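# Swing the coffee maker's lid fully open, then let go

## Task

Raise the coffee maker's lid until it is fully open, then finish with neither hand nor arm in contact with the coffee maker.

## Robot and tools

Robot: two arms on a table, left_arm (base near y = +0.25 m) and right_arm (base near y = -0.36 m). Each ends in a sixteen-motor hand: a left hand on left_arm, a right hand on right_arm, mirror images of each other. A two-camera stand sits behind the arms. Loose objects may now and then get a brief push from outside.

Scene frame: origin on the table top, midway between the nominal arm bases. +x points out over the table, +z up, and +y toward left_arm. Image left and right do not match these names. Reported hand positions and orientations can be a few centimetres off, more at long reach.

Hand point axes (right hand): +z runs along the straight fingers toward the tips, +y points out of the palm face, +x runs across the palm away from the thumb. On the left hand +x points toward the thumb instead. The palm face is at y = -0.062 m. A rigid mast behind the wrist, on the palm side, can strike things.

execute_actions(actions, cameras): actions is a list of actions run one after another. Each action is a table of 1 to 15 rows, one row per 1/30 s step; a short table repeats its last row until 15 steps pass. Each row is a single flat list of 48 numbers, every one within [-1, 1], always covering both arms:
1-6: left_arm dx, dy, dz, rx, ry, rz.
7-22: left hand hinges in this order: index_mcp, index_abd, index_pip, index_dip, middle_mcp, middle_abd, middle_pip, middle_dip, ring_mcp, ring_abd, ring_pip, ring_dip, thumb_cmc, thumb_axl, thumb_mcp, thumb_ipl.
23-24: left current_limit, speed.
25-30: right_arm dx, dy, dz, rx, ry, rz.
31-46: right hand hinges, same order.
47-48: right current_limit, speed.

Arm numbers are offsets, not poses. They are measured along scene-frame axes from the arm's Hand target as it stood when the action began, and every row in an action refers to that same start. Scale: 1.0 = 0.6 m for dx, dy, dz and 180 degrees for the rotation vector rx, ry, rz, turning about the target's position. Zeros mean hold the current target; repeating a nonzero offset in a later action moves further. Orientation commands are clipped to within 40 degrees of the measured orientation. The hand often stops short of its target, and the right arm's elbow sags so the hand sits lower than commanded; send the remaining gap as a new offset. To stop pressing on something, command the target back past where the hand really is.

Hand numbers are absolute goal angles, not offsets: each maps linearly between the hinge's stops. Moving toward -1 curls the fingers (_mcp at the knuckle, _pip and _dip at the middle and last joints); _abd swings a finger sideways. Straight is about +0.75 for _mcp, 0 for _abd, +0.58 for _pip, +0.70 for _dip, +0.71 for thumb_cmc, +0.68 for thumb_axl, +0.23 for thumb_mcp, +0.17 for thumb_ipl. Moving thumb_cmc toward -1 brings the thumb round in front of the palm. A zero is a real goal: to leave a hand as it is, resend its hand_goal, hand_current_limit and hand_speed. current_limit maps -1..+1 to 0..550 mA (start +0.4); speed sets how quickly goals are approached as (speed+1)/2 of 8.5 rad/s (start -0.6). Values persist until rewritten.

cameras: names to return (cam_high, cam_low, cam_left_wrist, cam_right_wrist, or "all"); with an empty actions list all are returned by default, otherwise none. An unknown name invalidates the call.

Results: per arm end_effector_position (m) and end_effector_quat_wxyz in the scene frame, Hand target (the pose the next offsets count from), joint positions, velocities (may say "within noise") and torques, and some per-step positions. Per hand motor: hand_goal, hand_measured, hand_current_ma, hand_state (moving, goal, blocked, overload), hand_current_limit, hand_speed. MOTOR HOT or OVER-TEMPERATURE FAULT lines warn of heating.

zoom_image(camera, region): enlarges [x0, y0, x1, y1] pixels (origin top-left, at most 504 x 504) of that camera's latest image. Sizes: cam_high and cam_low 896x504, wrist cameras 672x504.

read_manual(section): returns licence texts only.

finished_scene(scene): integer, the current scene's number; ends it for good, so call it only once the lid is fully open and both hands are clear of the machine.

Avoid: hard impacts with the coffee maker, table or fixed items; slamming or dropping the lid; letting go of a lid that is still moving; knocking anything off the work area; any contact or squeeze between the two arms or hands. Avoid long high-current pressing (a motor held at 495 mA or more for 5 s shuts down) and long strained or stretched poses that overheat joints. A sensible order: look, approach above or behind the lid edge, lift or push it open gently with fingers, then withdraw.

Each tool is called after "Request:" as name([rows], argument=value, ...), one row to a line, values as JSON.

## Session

Request:
execute_actions(actions=[])

Request:
zoom_image(camera="cam_high", region=[420, 40, 660, 260])

Scene clock: 0.00 s.
left_arm: end_effector_position=(+0.3707, +0.3906, +0.3333) hand_goal=(+0.754, +0.000, +0.576, +0.696, +0.754, +0.000, +0.576, +0.696, +0.754, +0.000, +0.576, +0.696, +0.714, +0.678, +0.226, +0.168) hand_measured=(+0.754, +0.000, +0.576, +0.696, +0.754, +0.000, +0.576, +0.696, +0.754, +0.000, +0.576, +0.696, +0.714, +0.678, +0.226, +0.168) hand_current_ma=(+0, +0, +0, +0, +0, +0, +0, +0, +0, +0, +0, +0, +0, +0, +0, +0) hand_state=(goal, goal, goal, goal, goal, goal, goal, goal, goal, goal, goal, goal, goal, goal, goal, goal) hand_current_limit=0.40 hand_speed=-0.60 end_effector_quat_wxyz=(+0.063, -0.354, +0.880, -0.312) | right_arm: end_effector_position=(+0.6171, -0.2705, +0.3212) hand_goal=(+0.754, +0.000, +0.576, +0.696, +0.754, +0.000, +0.576, +0.696, +0.754, +0.000, +0.576, +0.696, +0.714, +0.678, +0.226, +0.168) hand_measured=(+0.754, +0.000, +0.576, +0.696, +0.754, +0.000, +0.576, +0.696, +0.754, +0.000, +0.576, +0.696, +0.714, +0.678, +0.226, +0.168) hand_current_ma=(+0, +0, +0, +0, +0, +0, +0, +0, +0, +0, +0, +0, +0, +0, +0, +0) hand_state=(goal, goal, goal, goal, goal, goal, goal, goal, goal, goal, goal, goal, goal, goal, goal, goal) hand_current_limit=0.40 hand_speed=-0.60 end_effector_quat_wxyz=(+0.334, +0.253, +0.900, +0.121)
Joint positions: left_arm=[0.431 1.551 1.77 -1.687 0.641 -1.926] | right_arm=[0.039 1.343 1.203 -0.703 -0.019 -0.97]
Joint velocities: within noise
Joint torques (N m): no reading
Heat: left arm: hottest elbow 31 °C; right arm: hottest elbow 36 °C.
Hand target: left_arm +0.3772, +0.3905, +0.3437; +0.078, -0.347, +0.880, -0.313 | right_arm +0.6239, -0.2721, +0.3574; +0.364, +0.252, +0.887, +0.133

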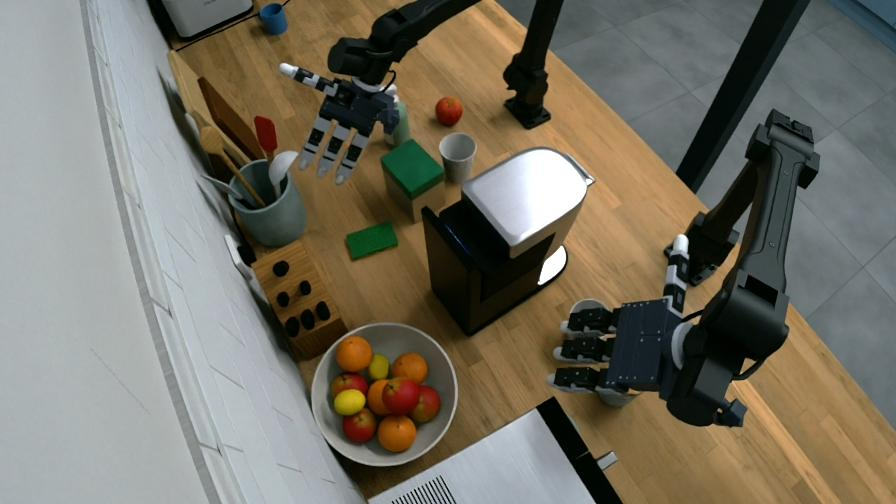

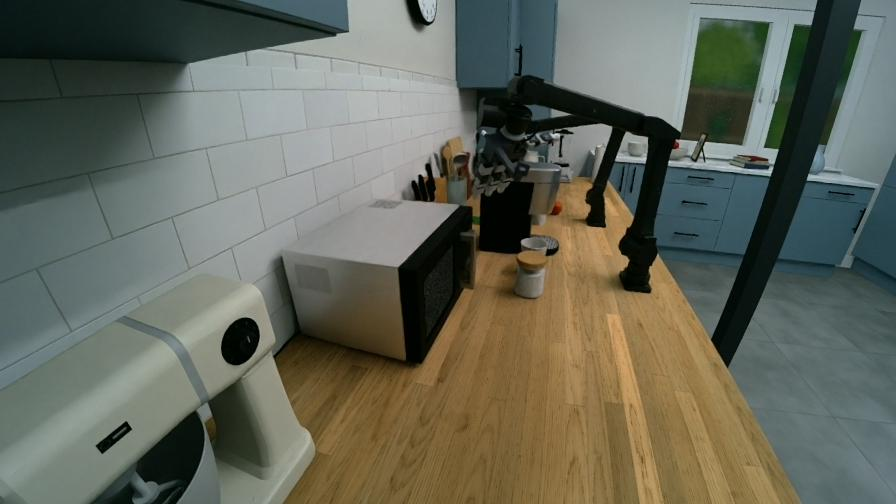

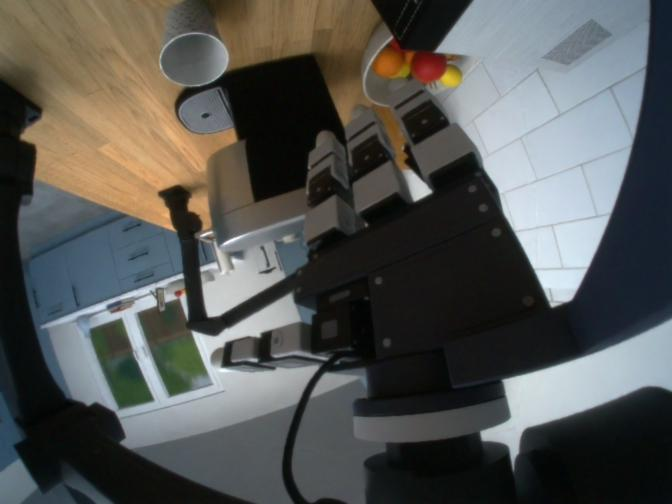

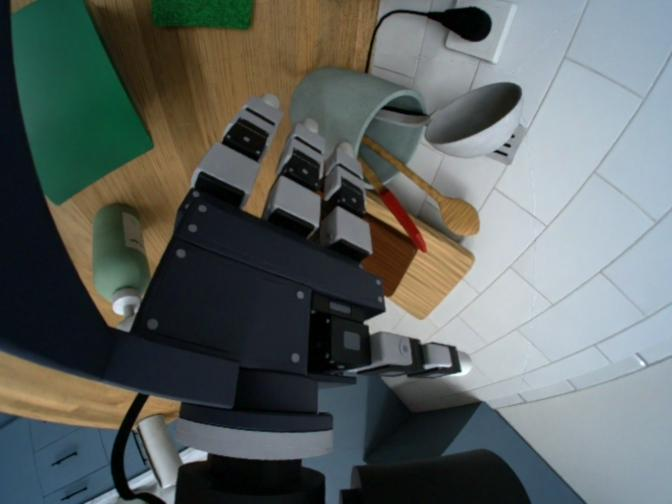

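Scaled by 2.100 from the camera's 896x504 image, which has a finer 1280x720 frame.

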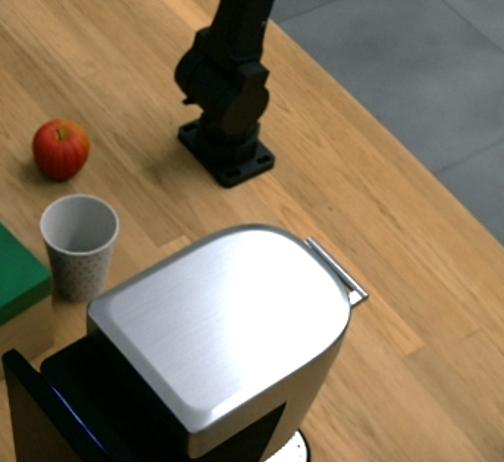

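Request:
execute_actions([
  [[0,0,0,0,0,0,0.754,0,0.576,0.696,0.754,0,0.576,0.696,0.754,0,0.576,0.696,0.714,0.678,0.226,0.168,0.4,-0.6,-0.073,-0.03,0.071,0.0755,0.0325,0.0328,0.754,0,0.576,0.696,0.754,0,0.576,0.696,0.754,0,0.576,0.696,0.714,0.678,0.226,0.168,0.4,-0.6]],
  [[0,0,0,0,0,0,0.754,0,0.576,0.696,0.754,0,0.576,0.696,0.754,0,0.576,0.696,0.714,0.678,0.226,0.168,0.4,-0.6,-0.083,-0.017,0.05,0.0755,0.0325,0.0328,0.754,0,0.576,0.696,0.754,0,0.576,0.696,0.754,0,0.576,0.696,0.714,0.678,0.226,0.168,0.4,-0.6]],
  [[0,0,0,0,0,0,0.754,0,0.576,0.696,0.754,0,0.576,0.696,0.754,0,0.576,0.696,0.714,0.678,0.226,0.168,0.4,-0.6,-0.083,0.017,0.033,0.0755,0.0325,0.0328,0.754,0,0.576,0.696,0.754,0,0.576,0.696,0.754,0,0.576,0.696,0.714,0.678,0.226,0.168,0.4,-0.6]],
  [[0,0,0,0,0,0,0.754,0,0.576,0.696,0.754,0,0.576,0.696,0.754,0,0.576,0.696,0.714,0.678,0.226,0.168,0.4,-0.6,-0.1,0.033,0,0.0755,0.0325,0.0328,0.754,0,0.576,0.696,0.754,0,0.576,0.696,0.754,0,0.576,0.696,0.714,0.678,0.226,0.168,0.4,-0.6]],
  [[0,0,0,0,0,0,0.754,0,0.576,0.696,0.754,0,0.576,0.696,0.754,0,0.576,0.696,0.714,0.678,0.226,0.168,0.4,-0.6,-0.083,0.033,-0.017,0.0755,0.0325,0.0328,0.754,0,0.576,0.696,0.754,0,0.576,0.696,0.754,0,0.576,0.696,0.714,0.678,0.226,0.168,0.4,-0.6]],
  [[0,0,0,0,0,0,0.754,0,0.576,0.696,0.754,0,0.576,0.696,0.754,0,0.576,0.696,0.714,0.678,0.226,0.168,0.4,-0.6,-0.083,0.033,-0.033,0.0755,0.0325,0.0328,0.754,0,0.576,0.696,0.754,0,0.576,0.696,0.754,0,0.576,0.696,0.714,0.678,0.226,0.168,0.4,-0.6]],
  [[0,0,0,0,0,0,0.754,0,0.576,0.696,0.754,0,0.576,0.696,0.754,0,0.576,0.696,0.714,0.678,0.226,0.168,0.4,-0.6,-0.092,0.042,-0.033,0,0,0,0.754,0,0.576,0.696,0.754,0,0.576,0.696,0.754,0,0.576,0.696,0.714,0.678,0.226,0.168,0.4,-0.6]],
], cameras=["cam_high","cam_low","cam_right_wrist"])

Request:
zoom_image(camera="cam_high", region=[480, 60, 640, 210])

Scene clock: 59.50 s.
left_arm: end_effector_position=(+0.3707, +0.3906, +0.3333) hand_goal=(+0.754, +0.000, +0.576, +0.696, +0.754, +0.000, +0.576, +0.696, +0.754, +0.000, +0.576, +0.696, +0.714, +0.678, +0.226, +0.168) hand_measured=(+0.750, +0.000, +0.576, +0.696, +0.750, +0.000, +0.576, +0.696, +0.750, +0.000, +0.576, +0.696, +0.712, +0.678, +0.224, +0.168) hand_current_ma=(-16, +0, +2, +0, -14, +0, +2, +0, -18, +0, +2, +0, -9, -3, -5, -1) hand_state=(goal, goal, goal, goal, goal, goal, goal, goal, goal, goal, goal, goal, goal, goal, goal, goal) hand_current_limit=0.40 hand_speed=-0.60 end_effector_quat_wxyz=(+0.063, -0.354, +0.880, -0.312) | right_arm: end_effector_position=(+0.2705, -0.2060, +0.3945) hand_goal=(+0.754, +0.000, +0.576, +0.696, +0.754, +0.000, +0.576, +0.696, +0.754, +0.000, +0.576, +0.696, +0.714, +0.678, +0.226, +0.168) hand_measured=(+0.762, +0.002, +0.576, +0.696, +0.762, +0.002, +0.576, +0.696, +0.762, +0.002, +0.576, +0.696, +0.722, +0.678, +0.224, +0.168) hand_current_ma=(+1, +0, +0, +0, +1, +0, +0, +0, +1, +0, +0, +0, +1, +0, +0, +0) hand_state=(goal, goal, goal, goal, goal, goal, goal, goal, goal, goal, goal, goal, goal, goal, goal, goal) hand_current_limit=0.40 hand_speed=-0.60 end_effector_quat_wxyz=(-0.163, +0.225, +0.670, +0.688)
Joint positions: left_arm=[0.431 1.551 1.77 -1.687 0.641 -1.926] | right_arm=[-0.098 0.782 0.679 -1.676 -1.571 -1.223]
Joint torques (N m): left_arm=[-2.02 -14.97 12.86 0.38 1.07 0] | right_arm=[1.49 -2.32 6.79 0.21 -1.55 0.11]
Heat: left arm: hottest elbow 38 °C; right arm: hottest elbow 48 °C.
Hand target: left_arm +0.3772, +0.3905, +0.3437; +0.078, -0.347, +0.880, -0.313 | right_arm +0.2657, -0.2055, +0.4000; -0.192, +0.192, +0.680, +0.681
Off the commanded pose: left_arm 0.012 m, 2 deg | right_arm 0.007 m, 5 deg.
joint sent to its limit (right arm) — joint 4 (wrist pitch), lower limit. The joint targets are off in position and orientation.
Step readings (end_effector_position of left_arm | right_arm):
0: (+0.3707, +0.3906, +0.3333) | (+0.6171, -0.2705, +0.3212)
1: (+0.3707, +0.3906, +0.3333) | (+0.6167, -0.2691, +0.3216)
2: (+0.3707, +0.3906, +0.3333) | (+0.6139, -0.2656, +0.3232)
4: (+0.3707, +0.3906, +0.3333) | (+0.6013, -0.2561, +0.3264)
8: (+0.3707, +0.3906, +0.3333) | (+0.5826, -0.2690, +0.3334)
15: (+0.3707, +0.3906, +0.3333) | (+0.5752, -0.2914, +0.3453)
16: (+0.3707, +0.3906, +0.3333) | (+0.5746, -0.2900, +0.3465)
17: (+0.3707, +0.3906, +0.3333) | (+0.5711, -0.2858, +0.3500)
19: (+0.3707, +0.3906, +0.3333) | (+0.5575, -0.2768, +0.3576)
23: (+0.3707, +0.3906, +0.3333) | (+0.5375, -0.2839, +0.3690)
30: (+0.3707, +0.3906, +0.3333) | (+0.5294, -0.3001, +0.3819)
31: (+0.3707, +0.3906, +0.3333) | (+0.5286, -0.2998, +0.3831)
32: (+0.3707, +0.3906, +0.3333) | (+0.5251, -0.2965, +0.3866)
34: (+0.3707, +0.3906, +0.3333) | (+0.5140, -0.2881, +0.3965)
38: (+0.3707, +0.3906, +0.3333) | (+0.4955, -0.2818, +0.4085)
45: (+0.3707, +0.3906, +0.3333) | (+0.4823, -0.2839, +0.4107)
46: (+0.3707, +0.3906, +0.3333) | (+0.4814, -0.2845, +0.4113)
47: (+0.3707, +0.3906, +0.3333) | (+0.4791, -0.2838, +0.4162)
49: (+0.3707, +0.3906, +0.3333) | (+0.4699, -0.2811, +0.4291)
53: (+0.3707, +0.3906, +0.3333) | (+0.4453, -0.2724, +0.4386)
60: (+0.3707, +0.3906, +0.3333) | (+0.4273, -0.2651, +0.4414)
61: (+0.3707, +0.3906, +0.3333) | (+0.4262, -0.2646, +0.4416)
62: (+0.3707, +0.3906, +0.3333) | (+0.4247, -0.2649, +0.4446)
64: (+0.3707, +0.3906, +0.3333) | (+0.4159, -0.2656, +0.4453)
68: (+0.3707, +0.3906, +0.3333) | (+0.3930, -0.2570, +0.4269)
75: (+0.3707, +0.3906, +0.3333) | (+0.3806, -0.2534, +0.4277)
76: (+0.3707, +0.3906, +0.3333) | (+0.3802, -0.2535, +0.4288)
77: (+0.3707, +0.3906, +0.3333) | (+0.3784, -0.2548, +0.4316)
79: (+0.3707, +0.3906, +0.3333) | (+0.3682, -0.2549, +0.4306)
83: (+0.3707, +0.3906, +0.3333) | (+0.3393, -0.2388, +0.4112)
90: (+0.3707, +0.3906, +0.3333) | (+0.3271, -0.2324, +0.4127)
91: (+0.3707, +0.3906, +0.3333) | (+0.3267, -0.2324, +0.4126)
92: (+0.3707, +0.3906, +0.3333) | (+0.3253, -0.2324, +0.4121)
94: (+0.3707, +0.3906, +0.3333) | (+0.3144, -0.2274, +0.4052)
98: (+0.3707, +0.3906, +0.3333) | (+0.2829, -0.2107, +0.3935)
105: (+0.3707, +0.3906, +0.3333) | (+0.2701, -0.2060, +0.3949)
Images, in order (width x height): cam_high 896x504, cam_low 896x504, cam_right_wrist 672x504.

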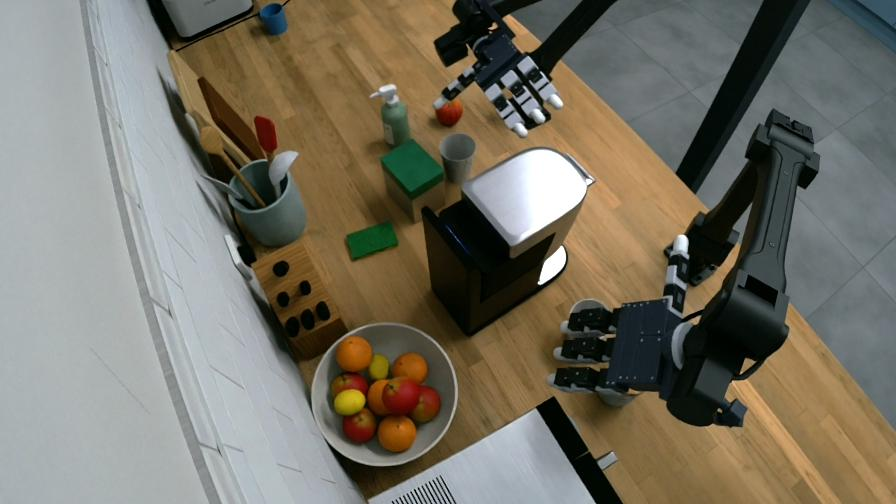

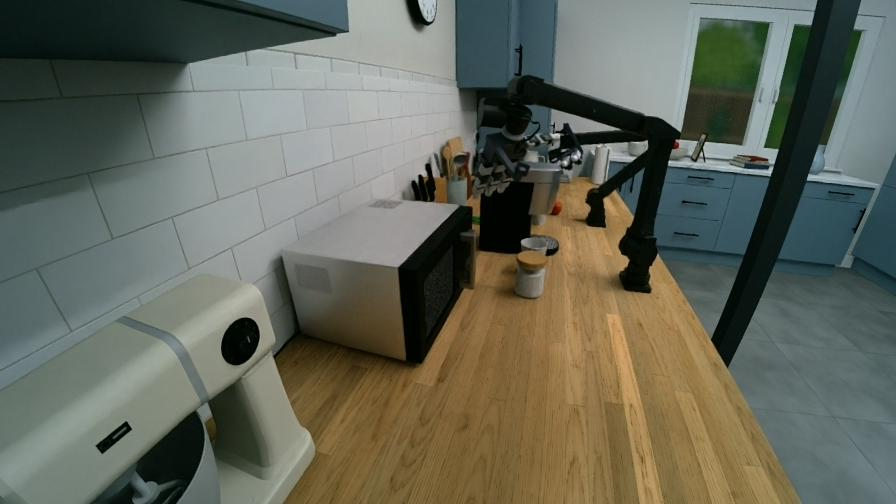

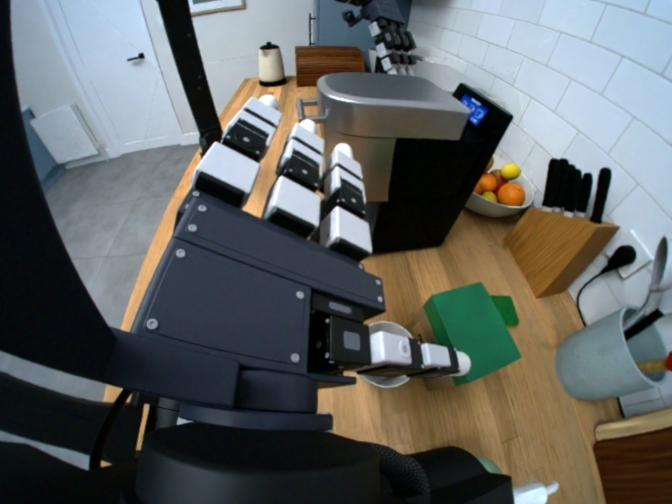

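Scaled by 3.150 from the camera's 896x504 image, which has a finer 1280x720 frame.

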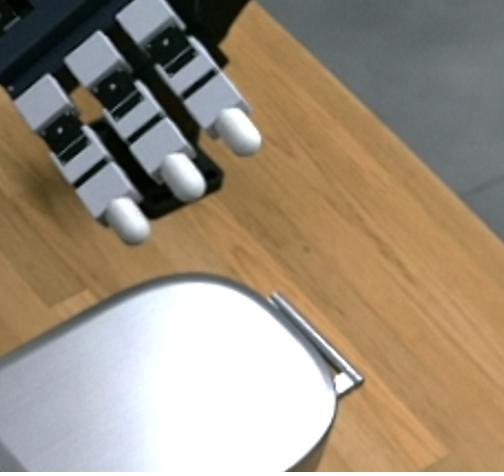

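Request:
execute_actions([
  [[0,0,0,0,0,0,0.754,0,0.576,0.696,0.754,0,0.576,0.696,0.754,0,0.576,0.696,0.714,0.678,0.226,0.168,0.4,-0.6,-0.073,0.034,-0.042,0,0,0,0.754,0,0.576,0.696,0.754,0,0.576,0.696,0.754,0,0.576,0.696,0.714,0.678,0.226,0.168,0.4,-0.6]],
  [[0,0,0,0,0,0,0.754,0,0.576,0.696,0.754,0,0.576,0.696,0.754,0,0.576,0.696,0.714,0.678,0.226,0.168,0.4,-0.6,-0.005,0.1,-0.01,0,0,0,0.754,0,0.576,0.696,0.754,0,0.576,0.696,0.754,0,0.576,0.696,0.714,0.678,0.226,0.168,0.4,-0.6]],
  [[0,0,0,0,0,0,0.754,0,0.576,0.696,0.754,0,0.576,0.696,0.754,0,0.576,0.696,0.714,0.678,0.226,0.168,0.4,-0.6,-0.005,0.092,0,0,0,0,0.754,0,0.576,0.696,0.754,0,0.576,0.696,0.754,0,0.576,0.696,0.714,0.678,0.226,0.168,0.4,-0.6]],
  [[0,0,0,0,0,0,0.754,0,0.576,0.696,0.754,0,0.576,0.696,0.754,0,0.576,0.696,0.714,0.678,0.226,0.168,0.4,-0.6,0,0,0,0,0,0,0.754,0,0.576,0.696,0.754,0,0.576,0.696,0.754,0,0.576,0.696,0.714,0.678,0.226,0.168,0.4,-0.6]],
], cameras=["cam_high","cam_low","cam_right_wrist"])

Request:
zoom_image(camera="cam_right_wrist", region=[180, 20, 480, 260])

Request:
zoom_image(camera="cam_low", region=[500, 120, 620, 220])

Request:
zoom_image(camera="cam_high", region=[480, 60, 640, 210])

Scene clock: 79.40 s.
left_arm: end_effector_position=(+0.3707, +0.3906, +0.3333) hand_goal=(+0.754, +0.000, +0.576, +0.696, +0.754, +0.000, +0.576, +0.696, +0.754, +0.000, +0.576, +0.696, +0.714, +0.678, +0.226, +0.168) hand_measured=(+0.750, +0.000, +0.576, +0.696, +0.750, +0.000, +0.576, +0.696, +0.750, +0.000, +0.576, +0.696, +0.712, +0.678, +0.224, +0.168) hand_current_ma=(-16, +0, +2, +0, -14, +0, +2, +0, -18, +0, +2, +0, -9, -3, -5, -1) hand_state=(goal, goal, goal, goal, goal, goal, goal, goal, goal, goal, goal, goal, goal, goal, goal, goal) hand_current_limit=0.40 hand_speed=-0.60 end_effector_quat_wxyz=(+0.063, -0.354, +0.880, -0.312) | right_arm: end_effector_position=(+0.2116, -0.0782, +0.3373) hand_goal=(+0.754, +0.000, +0.576, +0.696, +0.754, +0.000, +0.576, +0.696, +0.754, +0.000, +0.576, +0.696, +0.714, +0.678, +0.226, +0.168) hand_measured=(+0.762, +0.002, +0.576, +0.696, +0.762, +0.002, +0.576, +0.696, +0.762, +0.002, +0.576, +0.696, +0.722, +0.678, +0.226, +0.168) hand_current_ma=(+1, +0, +0, +0, +1, +0, +0, +0, +1, +0, +0, +0, +1, +0, +0, +0) hand_state=(goal, goal, goal, goal, goal, goal, goal, goal, goal, goal, goal, goal, goal, goal, goal, goal) hand_current_limit=0.40 hand_speed=-0.60 end_effector_quat_wxyz=(-0.356, +0.071, +0.717, +0.596)
Joint positions: left_arm=[0.431 1.551 1.77 -1.687 0.641 -1.926] | right_arm=[0.427 0.98 0.658 -1.404 -1.533 -1.089]
Joint torques (N m): left_arm=[-1.96 -14.97 12.85 0.38 1.06 0] | right_arm=[1.26 -3.55 11.44 0.92 -1.02 0.11]
Heat: left arm: hottest elbow 38 °C; right arm: hottest elbow 46 °C.
Hand target: left_arm +0.3772, +0.3905, +0.3437; +0.078, -0.347, +0.880, -0.313 | right_arm +0.2159, -0.0699, +0.3688; -0.192, +0.192, +0.680, +0.681
Off the commanded pose: left_arm 0.012 m, 2 deg | right_arm 0.033 m, 26 deg.
Step readings (end_effector_position of left_arm | right_arm):
0: (+0.3707, +0.3906, +0.3333) | (+0.2705, -0.2060, +0.3944)
1: (+0.3707, +0.3906, +0.3333) | (+0.2705, -0.2060, +0.3944)
2: (+0.3707, +0.3906, +0.3333) | (+0.2696, -0.2060, +0.3931)
4: (+0.3707, +0.3906, +0.3333) | (+0.2607, -0.2018, +0.3861)
8: (+0.3707, +0.3906, +0.3333) | (+0.2346, -0.1896, +0.3708)
15: (+0.3707, +0.3906, +0.3333) | (+0.2240, -0.1866, +0.3719)
16: (+0.3707, +0.3906, +0.3333) | (+0.2240, -0.1866, +0.3719)
17: (+0.3707, +0.3906, +0.3333) | (+0.2230, -0.1853, +0.3708)
19: (+0.3707, +0.3906, +0.3333) | (+0.2166, -0.1744, +0.3668)
23: (+0.3707, +0.3906, +0.3333) | (+0.2051, -0.1481, +0.3542)
30: (+0.3707, +0.3906, +0.3333) | (+0.2120, -0.1335, +0.3400)
31: (+0.3707, +0.3906, +0.3333) | (+0.2122, -0.1331, +0.3397)
32: (+0.3707, +0.3906, +0.3333) | (+0.2121, -0.1316, +0.3394)
34: (+0.3707, +0.3906, +0.3333) | (+0.2081, -0.1218, +0.3402)
38: (+0.3707, +0.3906, +0.3333) | (+0.2017, -0.0954, +0.3396)
45: (+0.3707, +0.3906, +0.3333) | (+0.2067, -0.0815, +0.3397)
46: (+0.3707, +0.3906, +0.3333) | (+0.2070, -0.0809, +0.3399)
47: (+0.3707, +0.3906, +0.3333) | (+0.2069, -0.0805, +0.3403)
49: (+0.3707, +0.3906, +0.3333) | (+0.2074, -0.0802, +0.3400)
53: (+0.3707, +0.3906, +0.3333) | (+0.2085, -0.0798, +0.3397)
60: (+0.3707, +0.3906, +0.3333) | (+0.2102, -0.0789, +0.3388)
Images, in order (width x height): cam_high 896x504, cam_low 896x504, cam_right_wrist 672x504.

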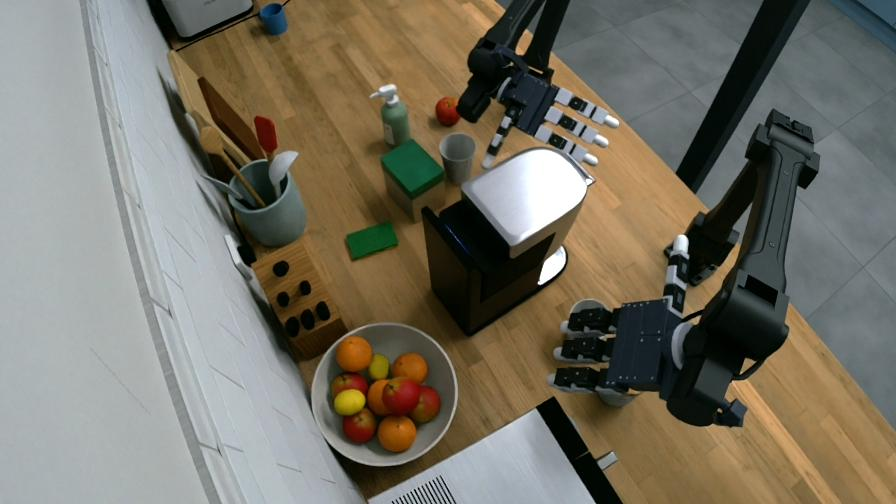

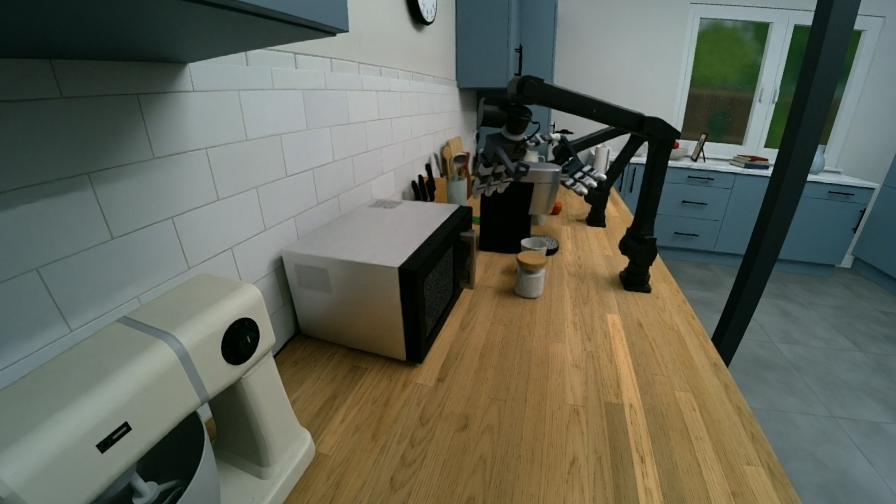

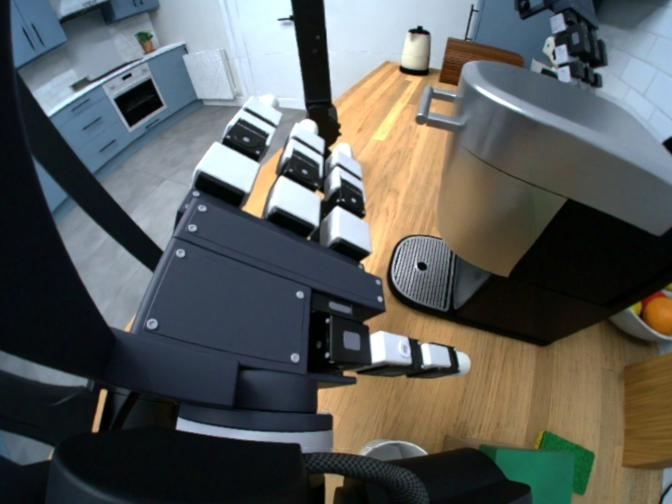

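Scaled by 1.680 from the camera's 672x504 image, which has a finer 960x720 frame.

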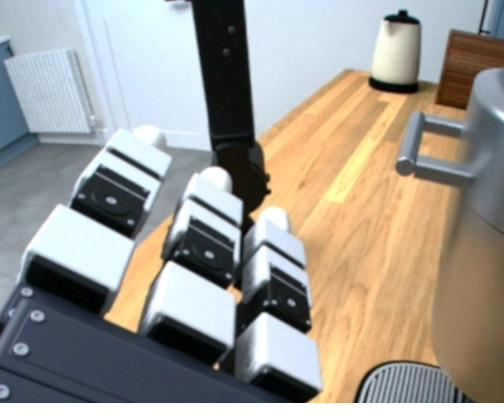

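Scaled by 4.200 from the camera's 896x504 image, which has a finer 1280x720 frame.

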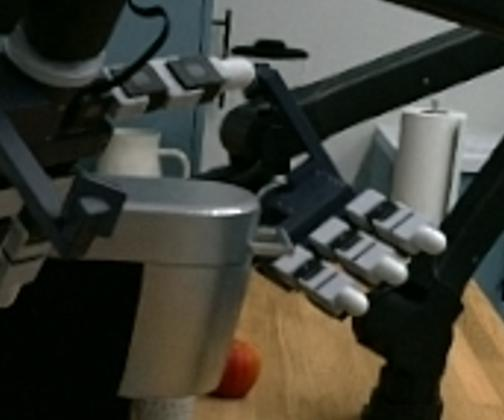

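Scaled by 3.150 from the camera's 896x504 image, which has a finer 1280x720 frame.

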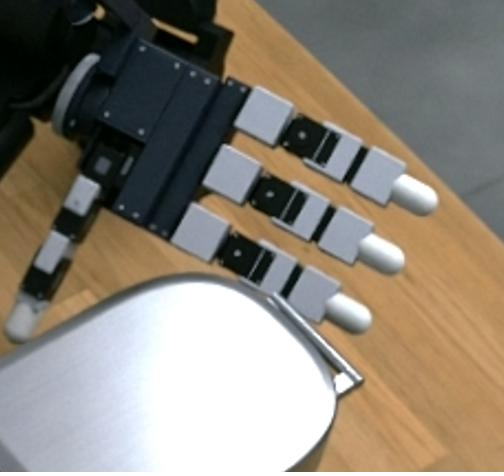

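Request:
execute_actions([
  [[0,0,0,0,0,0,0.754,0,0.576,0.696,0.754,0,0.576,0.696,0.754,0,0.576,0.696,0.714,0.678,0.226,0.168,0.4,-0.6,0,0,0,0,0,0,0.754,0,0.576,0.696,0.754,0,0.576,0.696,0.754,0,0.576,0.696,0.714,0.678,0.226,0.168,0.4,-0.6]],
  [[0,0,0,0,0,0,0.754,0,0.576,0.696,0.754,0,0.576,0.696,0.754,0,0.576,0.696,0.714,0.678,0.226,0.168,0.4,-0.6,0,0,0,0,0,0,0.754,0,0.576,0.696,0.754,0,0.576,0.696,0.754,0,0.576,0.696,0.714,0.678,0.226,0.168,0.4,-0.6]],
], cameras=["cam_high","cam_low","cam_right_wrist"])

Request:
zoom_image(camera="cam_right_wrist", region=[180, 20, 480, 260])

Request:
zoom_image(camera="cam_low", region=[500, 120, 620, 220])

Scene clock: 93.97 s.
left_arm: end_effector_position=(+0.3707, +0.3906, +0.3333) hand_goal=(+0.754, +0.000, +0.576, +0.696, +0.754, +0.000, +0.576, +0.696, +0.754, +0.000, +0.576, +0.696, +0.714, +0.678, +0.226, +0.168) hand_measured=(+0.750, +0.000, +0.576, +0.696, +0.750, +0.000, +0.576, +0.696, +0.750, +0.000, +0.576, +0.696, +0.712, +0.678, +0.224, +0.168) hand_current_ma=(-16, +0, +2, +0, -14, +0, +2, +0, -18, +0, +2, +0, -9, -3, -5, -1) hand_state=(goal, goal, goal, goal, goal, goal, goal, goal, goal, goal, goal, goal, goal, goal, goal, goal) hand_current_limit=0.40 hand_speed=-0.60 end_effector_quat_wxyz=(+0.063, -0.354, +0.880, -0.312) | right_arm: end_effector_position=(+0.2159, -0.0747, +0.3410) hand_goal=(+0.754, +0.000, +0.576, +0.696, +0.754, +0.000, +0.576, +0.696, +0.754, +0.000, +0.576, +0.696, +0.714, +0.678, +0.226, +0.168) hand_measured=(+0.762, +0.002, +0.576, +0.696, +0.762, +0.002, +0.576, +0.696, +0.762, +0.002, +0.576, +0.696, +0.722, +0.678, +0.226, +0.168) hand_current_ma=(+1, +0, +0, +0, +1, +0, +0, +0, +1, +0, +0, +0, +1, +0, +0, +0) hand_state=(goal, goal, goal, goal, goal, goal, goal, goal, goal, goal, goal, goal, goal, goal, goal, goal) hand_current_limit=0.40 hand_speed=-0.60 end_effector_quat_wxyz=(-0.339, +0.075, +0.735, +0.583)
Joint positions: left_arm=[0.431 1.551 1.77 -1.687 0.641 -1.926] | right_arm=[0.427 0.914 0.658 -1.214 -1.479 -0.841]
Joint torques (N m): left_arm=[-2.02 -14.97 12.85 0.38 1.06 0] | right_arm=[1.08 -4.01 10.22 1.55 -1.01 0.1]
Heat: left arm: hottest elbow 39 °C; right arm: hottest elbow 48 °C.
Hand target: left_arm +0.3772, +0.3905, +0.3437; +0.078, -0.347, +0.880, -0.313 | right_arm +0.2159, -0.0699, +0.3688; -0.192, +0.192, +0.680, +0.681
Off the commanded pose: left_arm 0.012 m, 2 deg | right_arm 0.028 m, 25 deg.
Step readings (end_effector_position of left_arm | right_arm):
0: (+0.3707, +0.3906, +0.3333) | (+0.2116, -0.0782, +0.3373)
1: (+0.3707, +0.3906, +0.3333) | (+0.2116, -0.0781, +0.3372)
2: (+0.3707, +0.3906, +0.3333) | (+0.2118, -0.0781, +0.3372)
4: (+0.3707, +0.3906, +0.3333) | (+0.2121, -0.0778, +0.3366)
8: (+0.3707, +0.3906, +0.3333) | (+0.2132, -0.0771, +0.3359)
15: (+0.3707, +0.3906, +0.3333) | (+0.2140, -0.0763, +0.3357)
16: (+0.3707, +0.3906, +0.3333) | (+0.2141, -0.0762, +0.3357)
17: (+0.3707, +0.3906, +0.3333) | (+0.2139, -0.0762, +0.3362)
19: (+0.3707, +0.3906, +0.3333) | (+0.2139, -0.0761, +0.3367)
23: (+0.3707, +0.3906, +0.3333) | (+0.2141, -0.0758, +0.3374)
30: (+0.3707, +0.3906, +0.3333) | (+0.2144, -0.0752, +0.3396)
Images, in order (width x height): cam_high 896x504, cam_low 896x504, cam_right_wrist 672x504.

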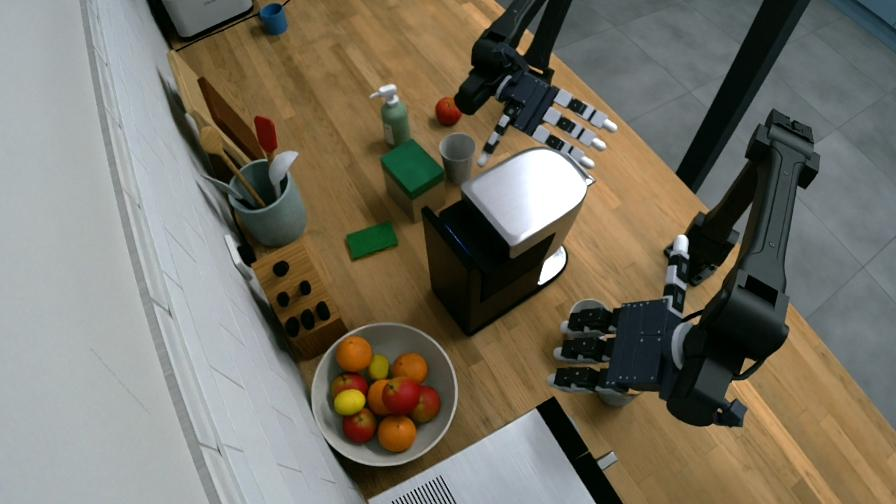

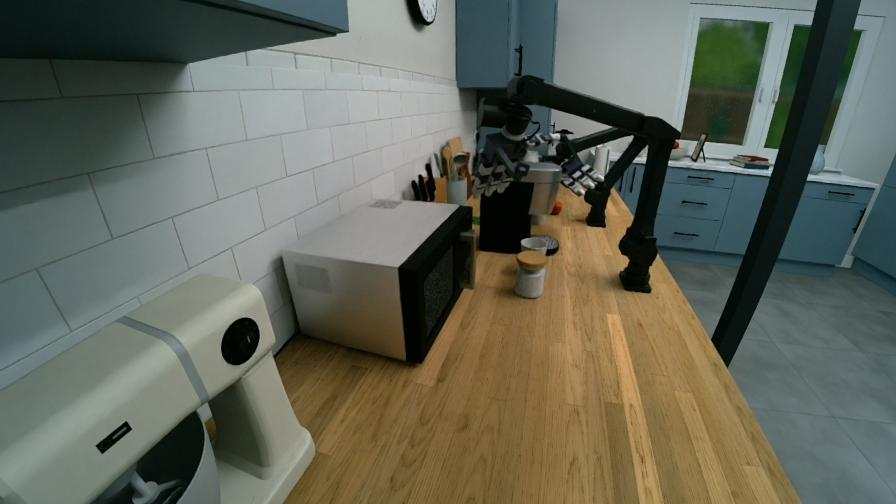

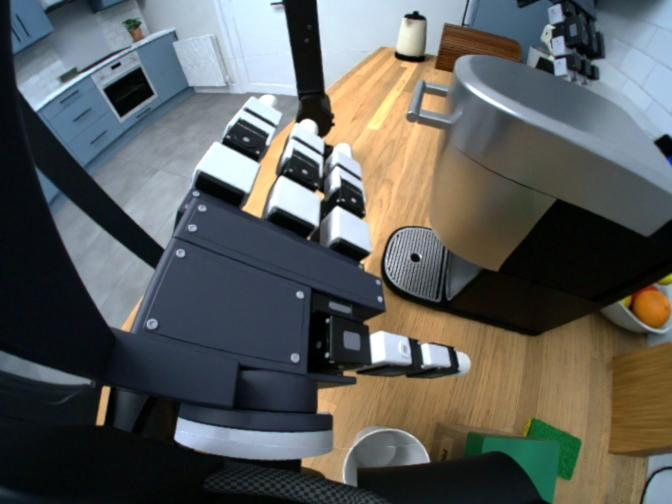

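Scaled by 1.680 from the camera's 672x504 image, which has a finer 960x720 frame.

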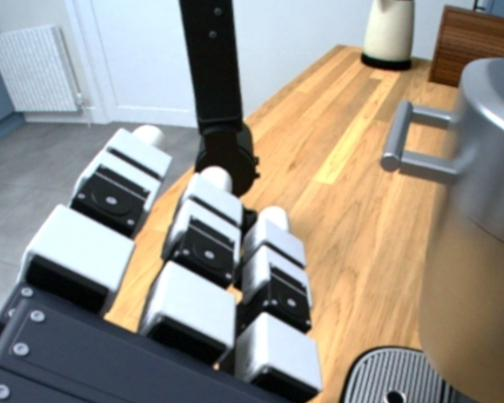

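Scaled by 4.200 from the camera's 896x504 image, which has a finer 1280x720 frame.

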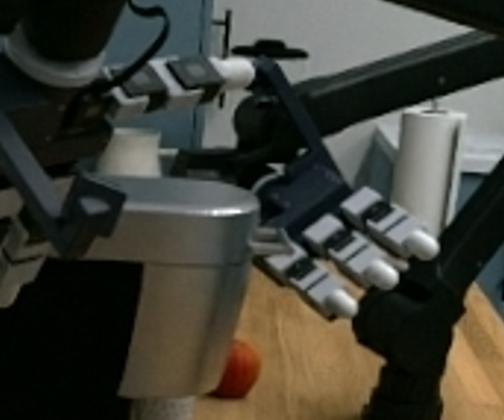

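Request:
execute_actions([
  [[0,0,0,0,0,0,0.754,0,0.576,0.696,0.754,0,0.576,0.696,0.754,0,0.576,0.696,0.714,0.678,0.226,0.168,0.4,-0.6,0,0,0,0,0,-0.08,0.754,0,0.576,0.696,0.754,0,0.576,0.696,0.754,0,0.576,0.696,0.714,0.678,0.226,0.168,0.4,-0.6]],
  [[0,0,0,0,0,0,0.754,0,0.576,0.696,0.754,0,0.576,0.696,0.754,0,0.576,0.696,0.714,0.678,0.226,0.168,0.4,-0.6,0,0,0,0,0,0,0.754,0,0.576,0.696,0.754,0,0.576,0.696,0.754,0,0.576,0.696,0.714,0.678,0.226,0.168,0.4,-0.6]],
], cameras=["cam_right_wrist"])

Scene clock: 105.07 s.
left_arm: end_effector_position=(+0.3707, +0.3906, +0.3333) hand_goal=(+0.754, +0.000, +0.576, +0.696, +0.754, +0.000, +0.576, +0.696, +0.754, +0.000, +0.576, +0.696, +0.714, +0.678, +0.226, +0.168) hand_measured=(+0.750, +0.000, +0.576, +0.696, +0.750, +0.000, +0.576, +0.696, +0.750, +0.000, +0.576, +0.696, +0.712, +0.678, +0.224, +0.168) hand_current_ma=(-16, +0, +2, +0, -14, +0, +2, +0, -18, +0, +2, +0, -9, -3, -5, -1) hand_state=(goal, goal, goal, goal, goal, goal, goal, goal, goal, goal, goal, goal, goal, goal, goal, goal) hand_current_limit=0.40 hand_speed=-0.60 end_effector_quat_wxyz=(+0.063, -0.354, +0.880, -0.312) | right_arm: end_effector_position=(+0.2175, -0.0767, +0.3629) hand_goal=(+0.754, +0.000, +0.576, +0.696, +0.754, +0.000, +0.576, +0.696, +0.754, +0.000, +0.576, +0.696, +0.714, +0.678, +0.226, +0.168) hand_measured=(+0.762, +0.002, +0.576, +0.696, +0.762, +0.002, +0.576, +0.696, +0.762, +0.002, +0.576, +0.696, +0.722, +0.678, +0.226, +0.168) hand_current_ma=(+1, +0, +0, +0, +1, +0, +0, +0, +1, +0, +0, +0, +1, +0, +0, +0) hand_state=(goal, goal, goal, goal, goal, goal, goal, goal, goal, goal, goal, goal, goal, goal, goal, goal) hand_current_limit=0.40 hand_speed=-0.60 end_effector_quat_wxyz=(-0.163, +0.207, +0.739, +0.620)
Joint positions: left_arm=[0.431 1.551 1.77 -1.687 0.641 -1.926] | right_arm=[0.666 0.438 0.44 -0.28 -0.863 0.317]
Joint torques (N m): left_arm=[-1.9 -15.03 12.86 0.38 1.07 0] | right_arm=[1.26 -0.67 8.85 3.28 -0.2 0.12]
Heat: left arm: hottest elbow 39 °C; right arm: hottest elbow 49 °C.
Hand target: left_arm +0.3772, +0.3905, +0.3437; +0.078, -0.347, +0.880, -0.313 | right_arm +0.2159, -0.0699, +0.3688; -0.105, +0.275, +0.650, +0.700
Off the commanded pose: left_arm 0.012 m, 2 deg | right_arm 0.009 m, 17 deg.
Step readings (end_effector_position of left_arm | right_arm):
0: (+0.3707, +0.3906, +0.3333) | (+0.2159, -0.0747, +0.3410)
1: (+0.3707, +0.3906, +0.3333) | (+0.2160, -0.0745, +0.3405)
2: (+0.3707, +0.3906, +0.3333) | (+0.2163, -0.0740, +0.3386)
4: (+0.3707, +0.3906, +0.3333) | (+0.2162, -0.0734, +0.3366)
8: (+0.3707, +0.3906, +0.3333) | (+0.2155, -0.0741, +0.3423)
15: (+0.3707, +0.3906, +0.3333) | (+0.2200, -0.0755, +0.3562)
16: (+0.3707, +0.3906, +0.3333) | (+0.2207, -0.0752, +0.3589)
17: (+0.3707, +0.3906, +0.3333) | (+0.2211, -0.0751, +0.3612)
19: (+0.3707, +0.3906, +0.3333) | (+0.2217, -0.0748, +0.3638)
23: (+0.3707, +0.3906, +0.3333) | (+0.2212, -0.0748, +0.3628)
30: (+0.3707, +0.3906, +0.3333) | (+0.2218, -0.0757, +0.3607)
Images, in order (width x height): cam_right_wrist 672x504.

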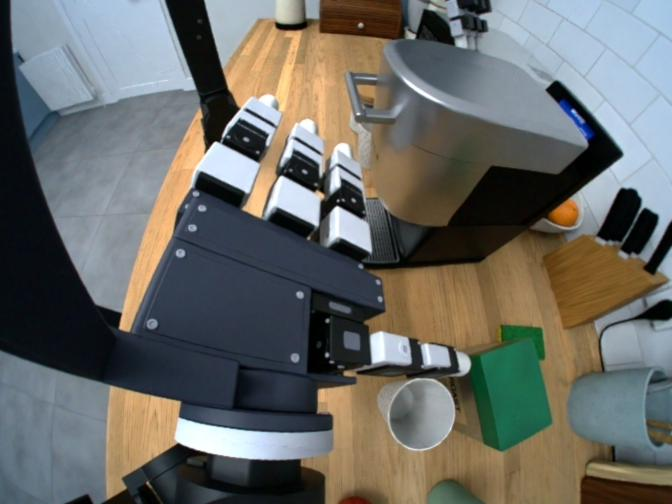

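Request:
execute_actions([
  [[0,0,0,0,0,0,0.754,0,0.576,0.696,0.754,0,0.576,0.696,0.754,0,0.576,0.696,0.714,0.678,0.226,0.168,0.4,-0.6,0.01,0.01,0.05,0,0,0.08,0.754,0,0.576,0.696,0.754,0,0.576,0.696,0.754,0,0.576,0.696,0.714,0.678,0.226,0.168,0.4,-0.6]],
  [[0,0,0,0,0,0,0.754,0,0.576,0.696,0.754,0,0.576,0.696,0.754,0,0.576,0.696,0.714,0.678,0.226,0.168,0.4,-0.6,0,0,0.05,0,0,0,0.754,0,0.576,0.696,0.754,0,0.576,0.696,0.754,0,0.576,0.696,0.714,0.678,0.226,0.168,0.4,-0.6]],
], cameras=["cam_high","cam_low","cam_right_wrist"])

Request:
zoom_image(camera="cam_low", region=[500, 120, 620, 220])

Request:
zoom_image(camera="cam_right_wrist", region=[180, 20, 480, 260])

Scene clock: 125.50 s.
left_arm: end_effector_position=(+0.3707, +0.3906, +0.3333) hand_goal=(+0.754, +0.000, +0.576, +0.696, +0.754, +0.000, +0.576, +0.696, +0.754, +0.000, +0.576, +0.696, +0.714, +0.678, +0.226, +0.168) hand_measured=(+0.750, +0.000, +0.576, +0.696, +0.750, +0.000, +0.576, +0.696, +0.750, +0.000, +0.576, +0.696, +0.712, +0.678, +0.224, +0.168) hand_current_ma=(-16, +0, +2, +0, -14, +0, +2, +0, -18, +0, +2, +0, -9, -3, -5, -1) hand_state=(goal, goal, goal, goal, goal, goal, goal, goal, goal, goal, goal, goal, goal, goal, goal, goal) hand_current_limit=0.40 hand_speed=-0.60 end_effector_quat_wxyz=(+0.063, -0.354, +0.880, -0.312) | right_arm: end_effector_position=(+0.2258, -0.0650, +0.3825) hand_goal=(+0.754, +0.000, +0.576, +0.696, +0.754, +0.000, +0.576, +0.696, +0.754, +0.000, +0.576, +0.696, +0.714, +0.678, +0.226, +0.168) hand_measured=(+0.770, +0.002, +0.580, +0.696, +0.762, +0.002, +0.576, +0.696, +0.762, +0.002, +0.576, +0.696, +0.722, +0.678, +0.226, +0.168) hand_current_ma=(+4, +0, +0, +0, +1, +0, +0, +0, +1, +0, +0, +0, +1, +0, +0, +0) hand_state=(goal, goal, goal, goal, goal, goal, goal, goal, goal, goal, goal, goal, goal, goal, goal, goal) hand_current_limit=0.40 hand_speed=-0.60 end_effector_quat_wxyz=(-0.200, +0.215, +0.690, +0.661)
Joint positions: left_arm=[0.431 1.551 1.77 -1.687 0.641 -1.926] | right_arm=[0.721 0.5 0.411 0.022 -0.833 0.547]
Joint torques (N m): left_arm=[-1.96 -14.92 12.85 0.36 1.07 0] | right_arm=[1.73 -1.03 13.65 1.74 0.01 0.11]
Heat: left arm: hottest elbow 40 °C; right arm: hottest elbow 47 °C.
Hand target: left_arm +0.3772, +0.3905, +0.3437; +0.078, -0.347, +0.880, -0.313 | right_arm +0.2219, -0.0639, +0.4288; -0.192, +0.192, +0.680, +0.681
Off the commanded pose: left_arm 0.012 m, 2 deg | right_arm 0.046 m, 4 deg.
Step readings (end_effector_position of left_arm | right_arm):
0: (+0.3707, +0.3906, +0.3333) | (+0.2175, -0.0767, +0.3629)
1: (+0.3707, +0.3906, +0.3333) | (+0.2176, -0.0768, +0.3635)
2: (+0.3707, +0.3906, +0.3333) | (+0.2182, -0.0767, +0.3651)
4: (+0.3707, +0.3906, +0.3333) | (+0.2187, -0.0768, +0.3736)
8: (+0.3707, +0.3906, +0.3333) | (+0.2204, -0.0735, +0.3915)
15: (+0.3707, +0.3906, +0.3333) | (+0.2215, -0.0668, +0.3897)
16: (+0.3707, +0.3906, +0.3333) | (+0.2222, -0.0664, +0.3889)
17: (+0.3707, +0.3906, +0.3333) | (+0.2225, -0.0658, +0.3880)
19: (+0.3707, +0.3906, +0.3333) | (+0.2239, -0.0654, +0.3865)
23: (+0.3707, +0.3906, +0.3333) | (+0.2248, -0.0655, +0.3854)
30: (+0.3707, +0.3906, +0.3333) | (+0.2257, -0.0650, +0.3826)
Images, in order (width x height): cam_high 896x504, cam_low 896x504, cam_right_wrist 672x504.

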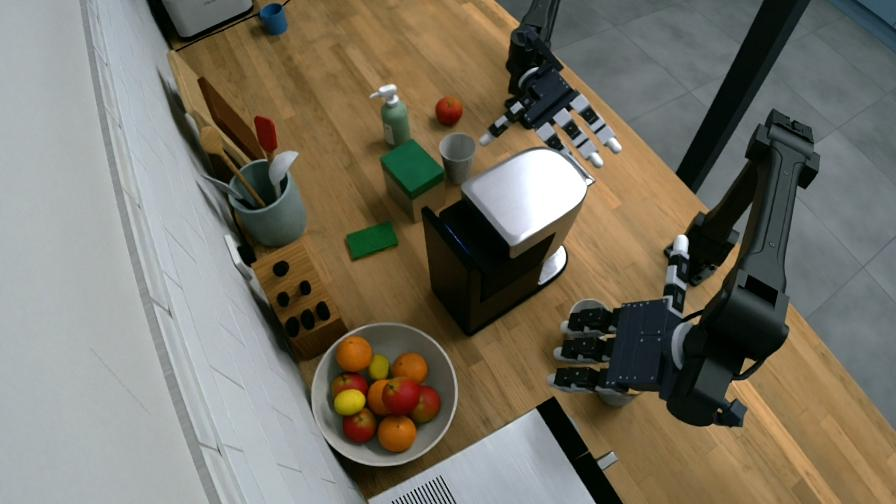

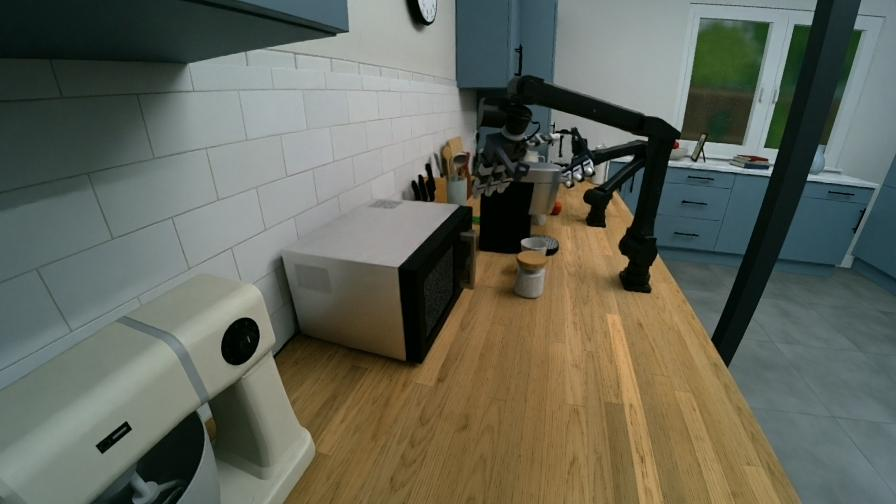

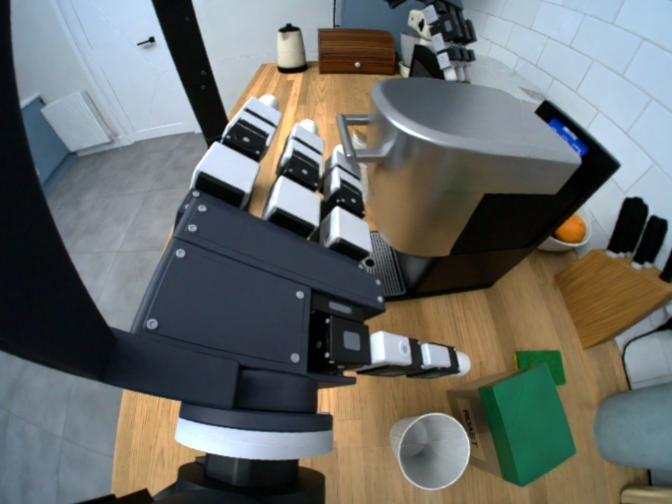

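Scaled by 4.200 from the camera's 896x504 image, which has a finer 1280x720 frame.

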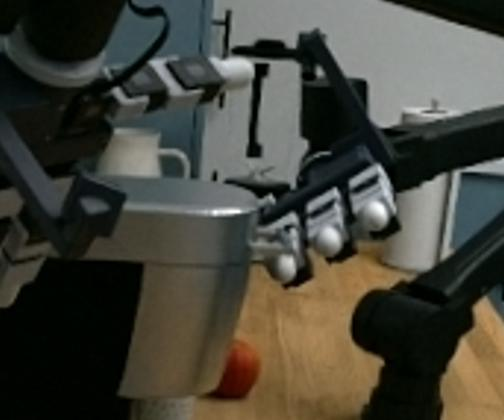

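Scaled by 1.680 from the camera's 672x504 image, which has a finer 960x720 frame.

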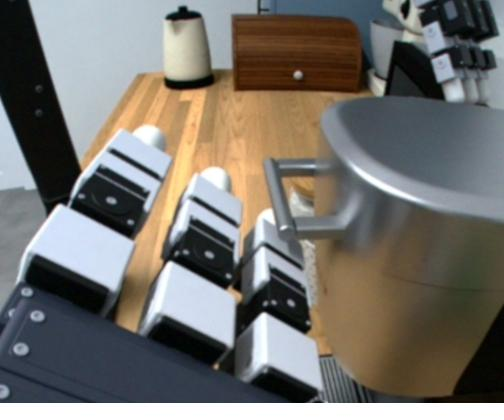

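Request:
execute_actions([
  [[0,0,0,0,0,0,0.754,0,0.576,0.696,0.754,0,0.576,0.696,0.754,0,0.576,0.696,0.714,0.678,0.226,0.168,0.4,-0.6,0,0,0.065,0,0,0,0.754,0,0.576,0.696,0.754,0,0.576,0.696,0.754,0,0.576,0.696,0.714,0.678,0.226,0.168,0.4,-0.6]],
  [[0,0,0,0,0,0,0.754,0,0.576,0.696,0.754,0,0.576,0.696,0.754,0,0.576,0.696,0.714,0.678,0.226,0.168,0.4,-0.6,0.012,0.002,0.067,0,0,0,0.754,0,0.576,0.696,0.754,0,0.576,0.696,0.754,0,0.576,0.696,0.714,0.678,0.226,0.168,0.4,-0.6]],
  [[0,0,0,0,0,0,0.754,0,0.576,0.696,0.754,0,0.576,0.696,0.754,0,0.576,0.696,0.714,0.678,0.226,0.168,0.4,-0.6,0.03,0.005,0.055,0,0,0,0.754,0,0.576,0.696,0.754,0,0.576,0.696,0.754,0,0.576,0.696,0.714,0.678,0.226,0.168,0.4,-0.6]],
], cameras=["cam_high","cam_right_wrist"])

Request:
zoom_image(camera="cam_right_wrist", region=[180, 20, 560, 320])

Scene clock: 143.97 s.
left_arm: end_effector_position=(+0.3707, +0.3906, +0.3333) hand_goal=(+0.754, +0.000, +0.576, +0.696, +0.754, +0.000, +0.576, +0.696, +0.754, +0.000, +0.576, +0.696, +0.714, +0.678, +0.226, +0.168) hand_measured=(+0.750, +0.000, +0.576, +0.696, +0.750, +0.000, +0.576, +0.696, +0.750, +0.000, +0.576, +0.696, +0.712, +0.678, +0.224, +0.168) hand_current_ma=(-16, +0, +2, +0, -14, +0, +2, +0, -18, +0, +2, +0, -9, -3, -5, -1) hand_state=(goal, goal, goal, goal, goal, goal, goal, goal, goal, goal, goal, goal, goal, goal, goal, goal) hand_current_limit=0.40 hand_speed=-0.60 end_effector_quat_wxyz=(+0.063, -0.354, +0.880, -0.312) | right_arm: end_effector_position=(+0.2462, -0.0537, +0.4903) hand_goal=(+0.754, +0.000, +0.576, +0.696, +0.754, +0.000, +0.576, +0.696, +0.754, +0.000, +0.576, +0.696, +0.714, +0.678, +0.226, +0.168) hand_measured=(+0.776, +0.002, +0.582, +0.696, +0.762, +0.002, +0.576, +0.696, +0.762, +0.002, +0.576, +0.696, +0.722, +0.678, +0.226, +0.168) hand_current_ma=(+9, +0, +1, +0, +1, +0, +0, +0, +1, +0, +0, +0, +1, +0, +0, +0) hand_state=(blocked, goal, goal, goal, goal, goal, goal, goal, goal, goal, goal, goal, goal, goal, goal, goal) hand_current_limit=0.40 hand_speed=-0.60 end_effector_quat_wxyz=(-0.213, +0.213, +0.690, +0.659)
Joint positions: left_arm=[0.431 1.551 1.77 -1.687 0.641 -1.926] | right_arm=[0.681 0.599 0.719 -0.186 -0.895 0.56]
Joint torques (N m): left_arm=[-2.08 -14.92 12.86 0.38 1.06 0] | right_arm=[-0.67 -1.14 14.65 1.51 -0.2 -0.03]
Heat: left arm: hottest elbow 40 °C; right arm: hottest elbow 53 °C.
Hand target: left_arm +0.3772, +0.3905, +0.3437; +0.078, -0.347, +0.880, -0.313 | right_arm +0.2471, -0.0597, +0.5410; -0.192, +0.192, +0.680, +0.681
Off the commanded pose: left_arm 0.012 m, 2 deg | right_arm 0.051 m, 4 deg.
Step readings (end_effector_position of left_arm | right_arm):
0: (+0.3707, +0.3906, +0.3333) | (+0.2259, -0.0650, +0.3824)
1: (+0.3707, +0.3906, +0.3333) | (+0.2260, -0.0650, +0.3821)
2: (+0.3707, +0.3906, +0.3333) | (+0.2259, -0.0650, +0.3822)
4: (+0.3707, +0.3906, +0.3333) | (+0.2269, -0.0643, +0.3842)
8: (+0.3707, +0.3906, +0.3333) | (+0.2268, -0.0638, +0.3987)
15: (+0.3707, +0.3906, +0.3333) | (+0.2260, -0.0636, +0.4092)
16: (+0.3707, +0.3906, +0.3333) | (+0.2260, -0.0636, +0.4098)
17: (+0.3707, +0.3906, +0.3333) | (+0.2264, -0.0636, +0.4108)
19: (+0.3707, +0.3906, +0.3333) | (+0.2260, -0.0631, +0.4155)
23: (+0.3707, +0.3906, +0.3333) | (+0.2239, -0.0626, +0.4386)
30: (+0.3707, +0.3906, +0.3333) | (+0.2232, -0.0622, +0.4622)
31: (+0.3707, +0.3906, +0.3333) | (+0.2235, -0.0619, +0.4623)
32: (+0.3707, +0.3906, +0.3333) | (+0.2244, -0.0615, +0.4625)
34: (+0.3707, +0.3906, +0.3333) | (+0.2266, -0.0590, +0.4651)
38: (+0.3707, +0.3906, +0.3333) | (+0.2395, -0.0553, +0.4774)
45: (+0.3707, +0.3906, +0.3333) | (+0.2451, -0.0546, +0.4899)
Images, in order (width x height): cam_high 896x504, cam_right_wrist 672x504.

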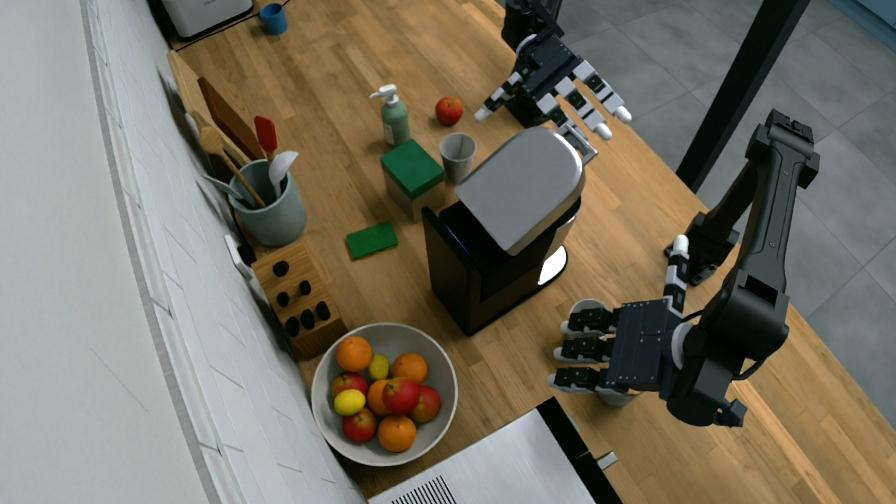

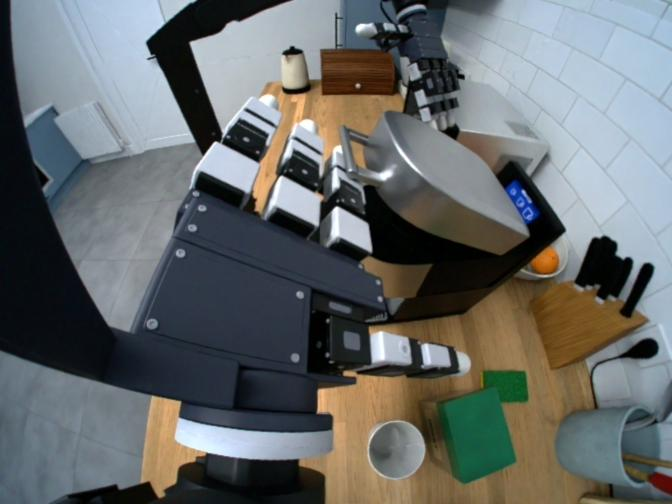

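Scaled by 1.326 from the camera's 672x504 image, which has a finer 960x720 frame.

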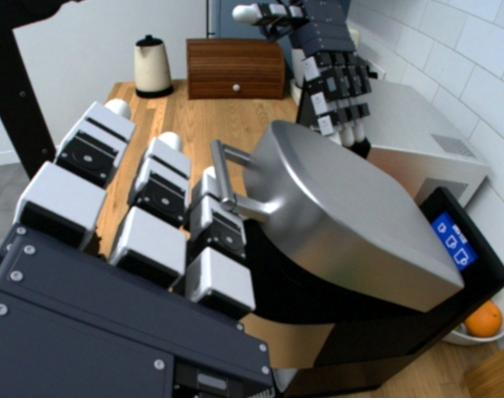

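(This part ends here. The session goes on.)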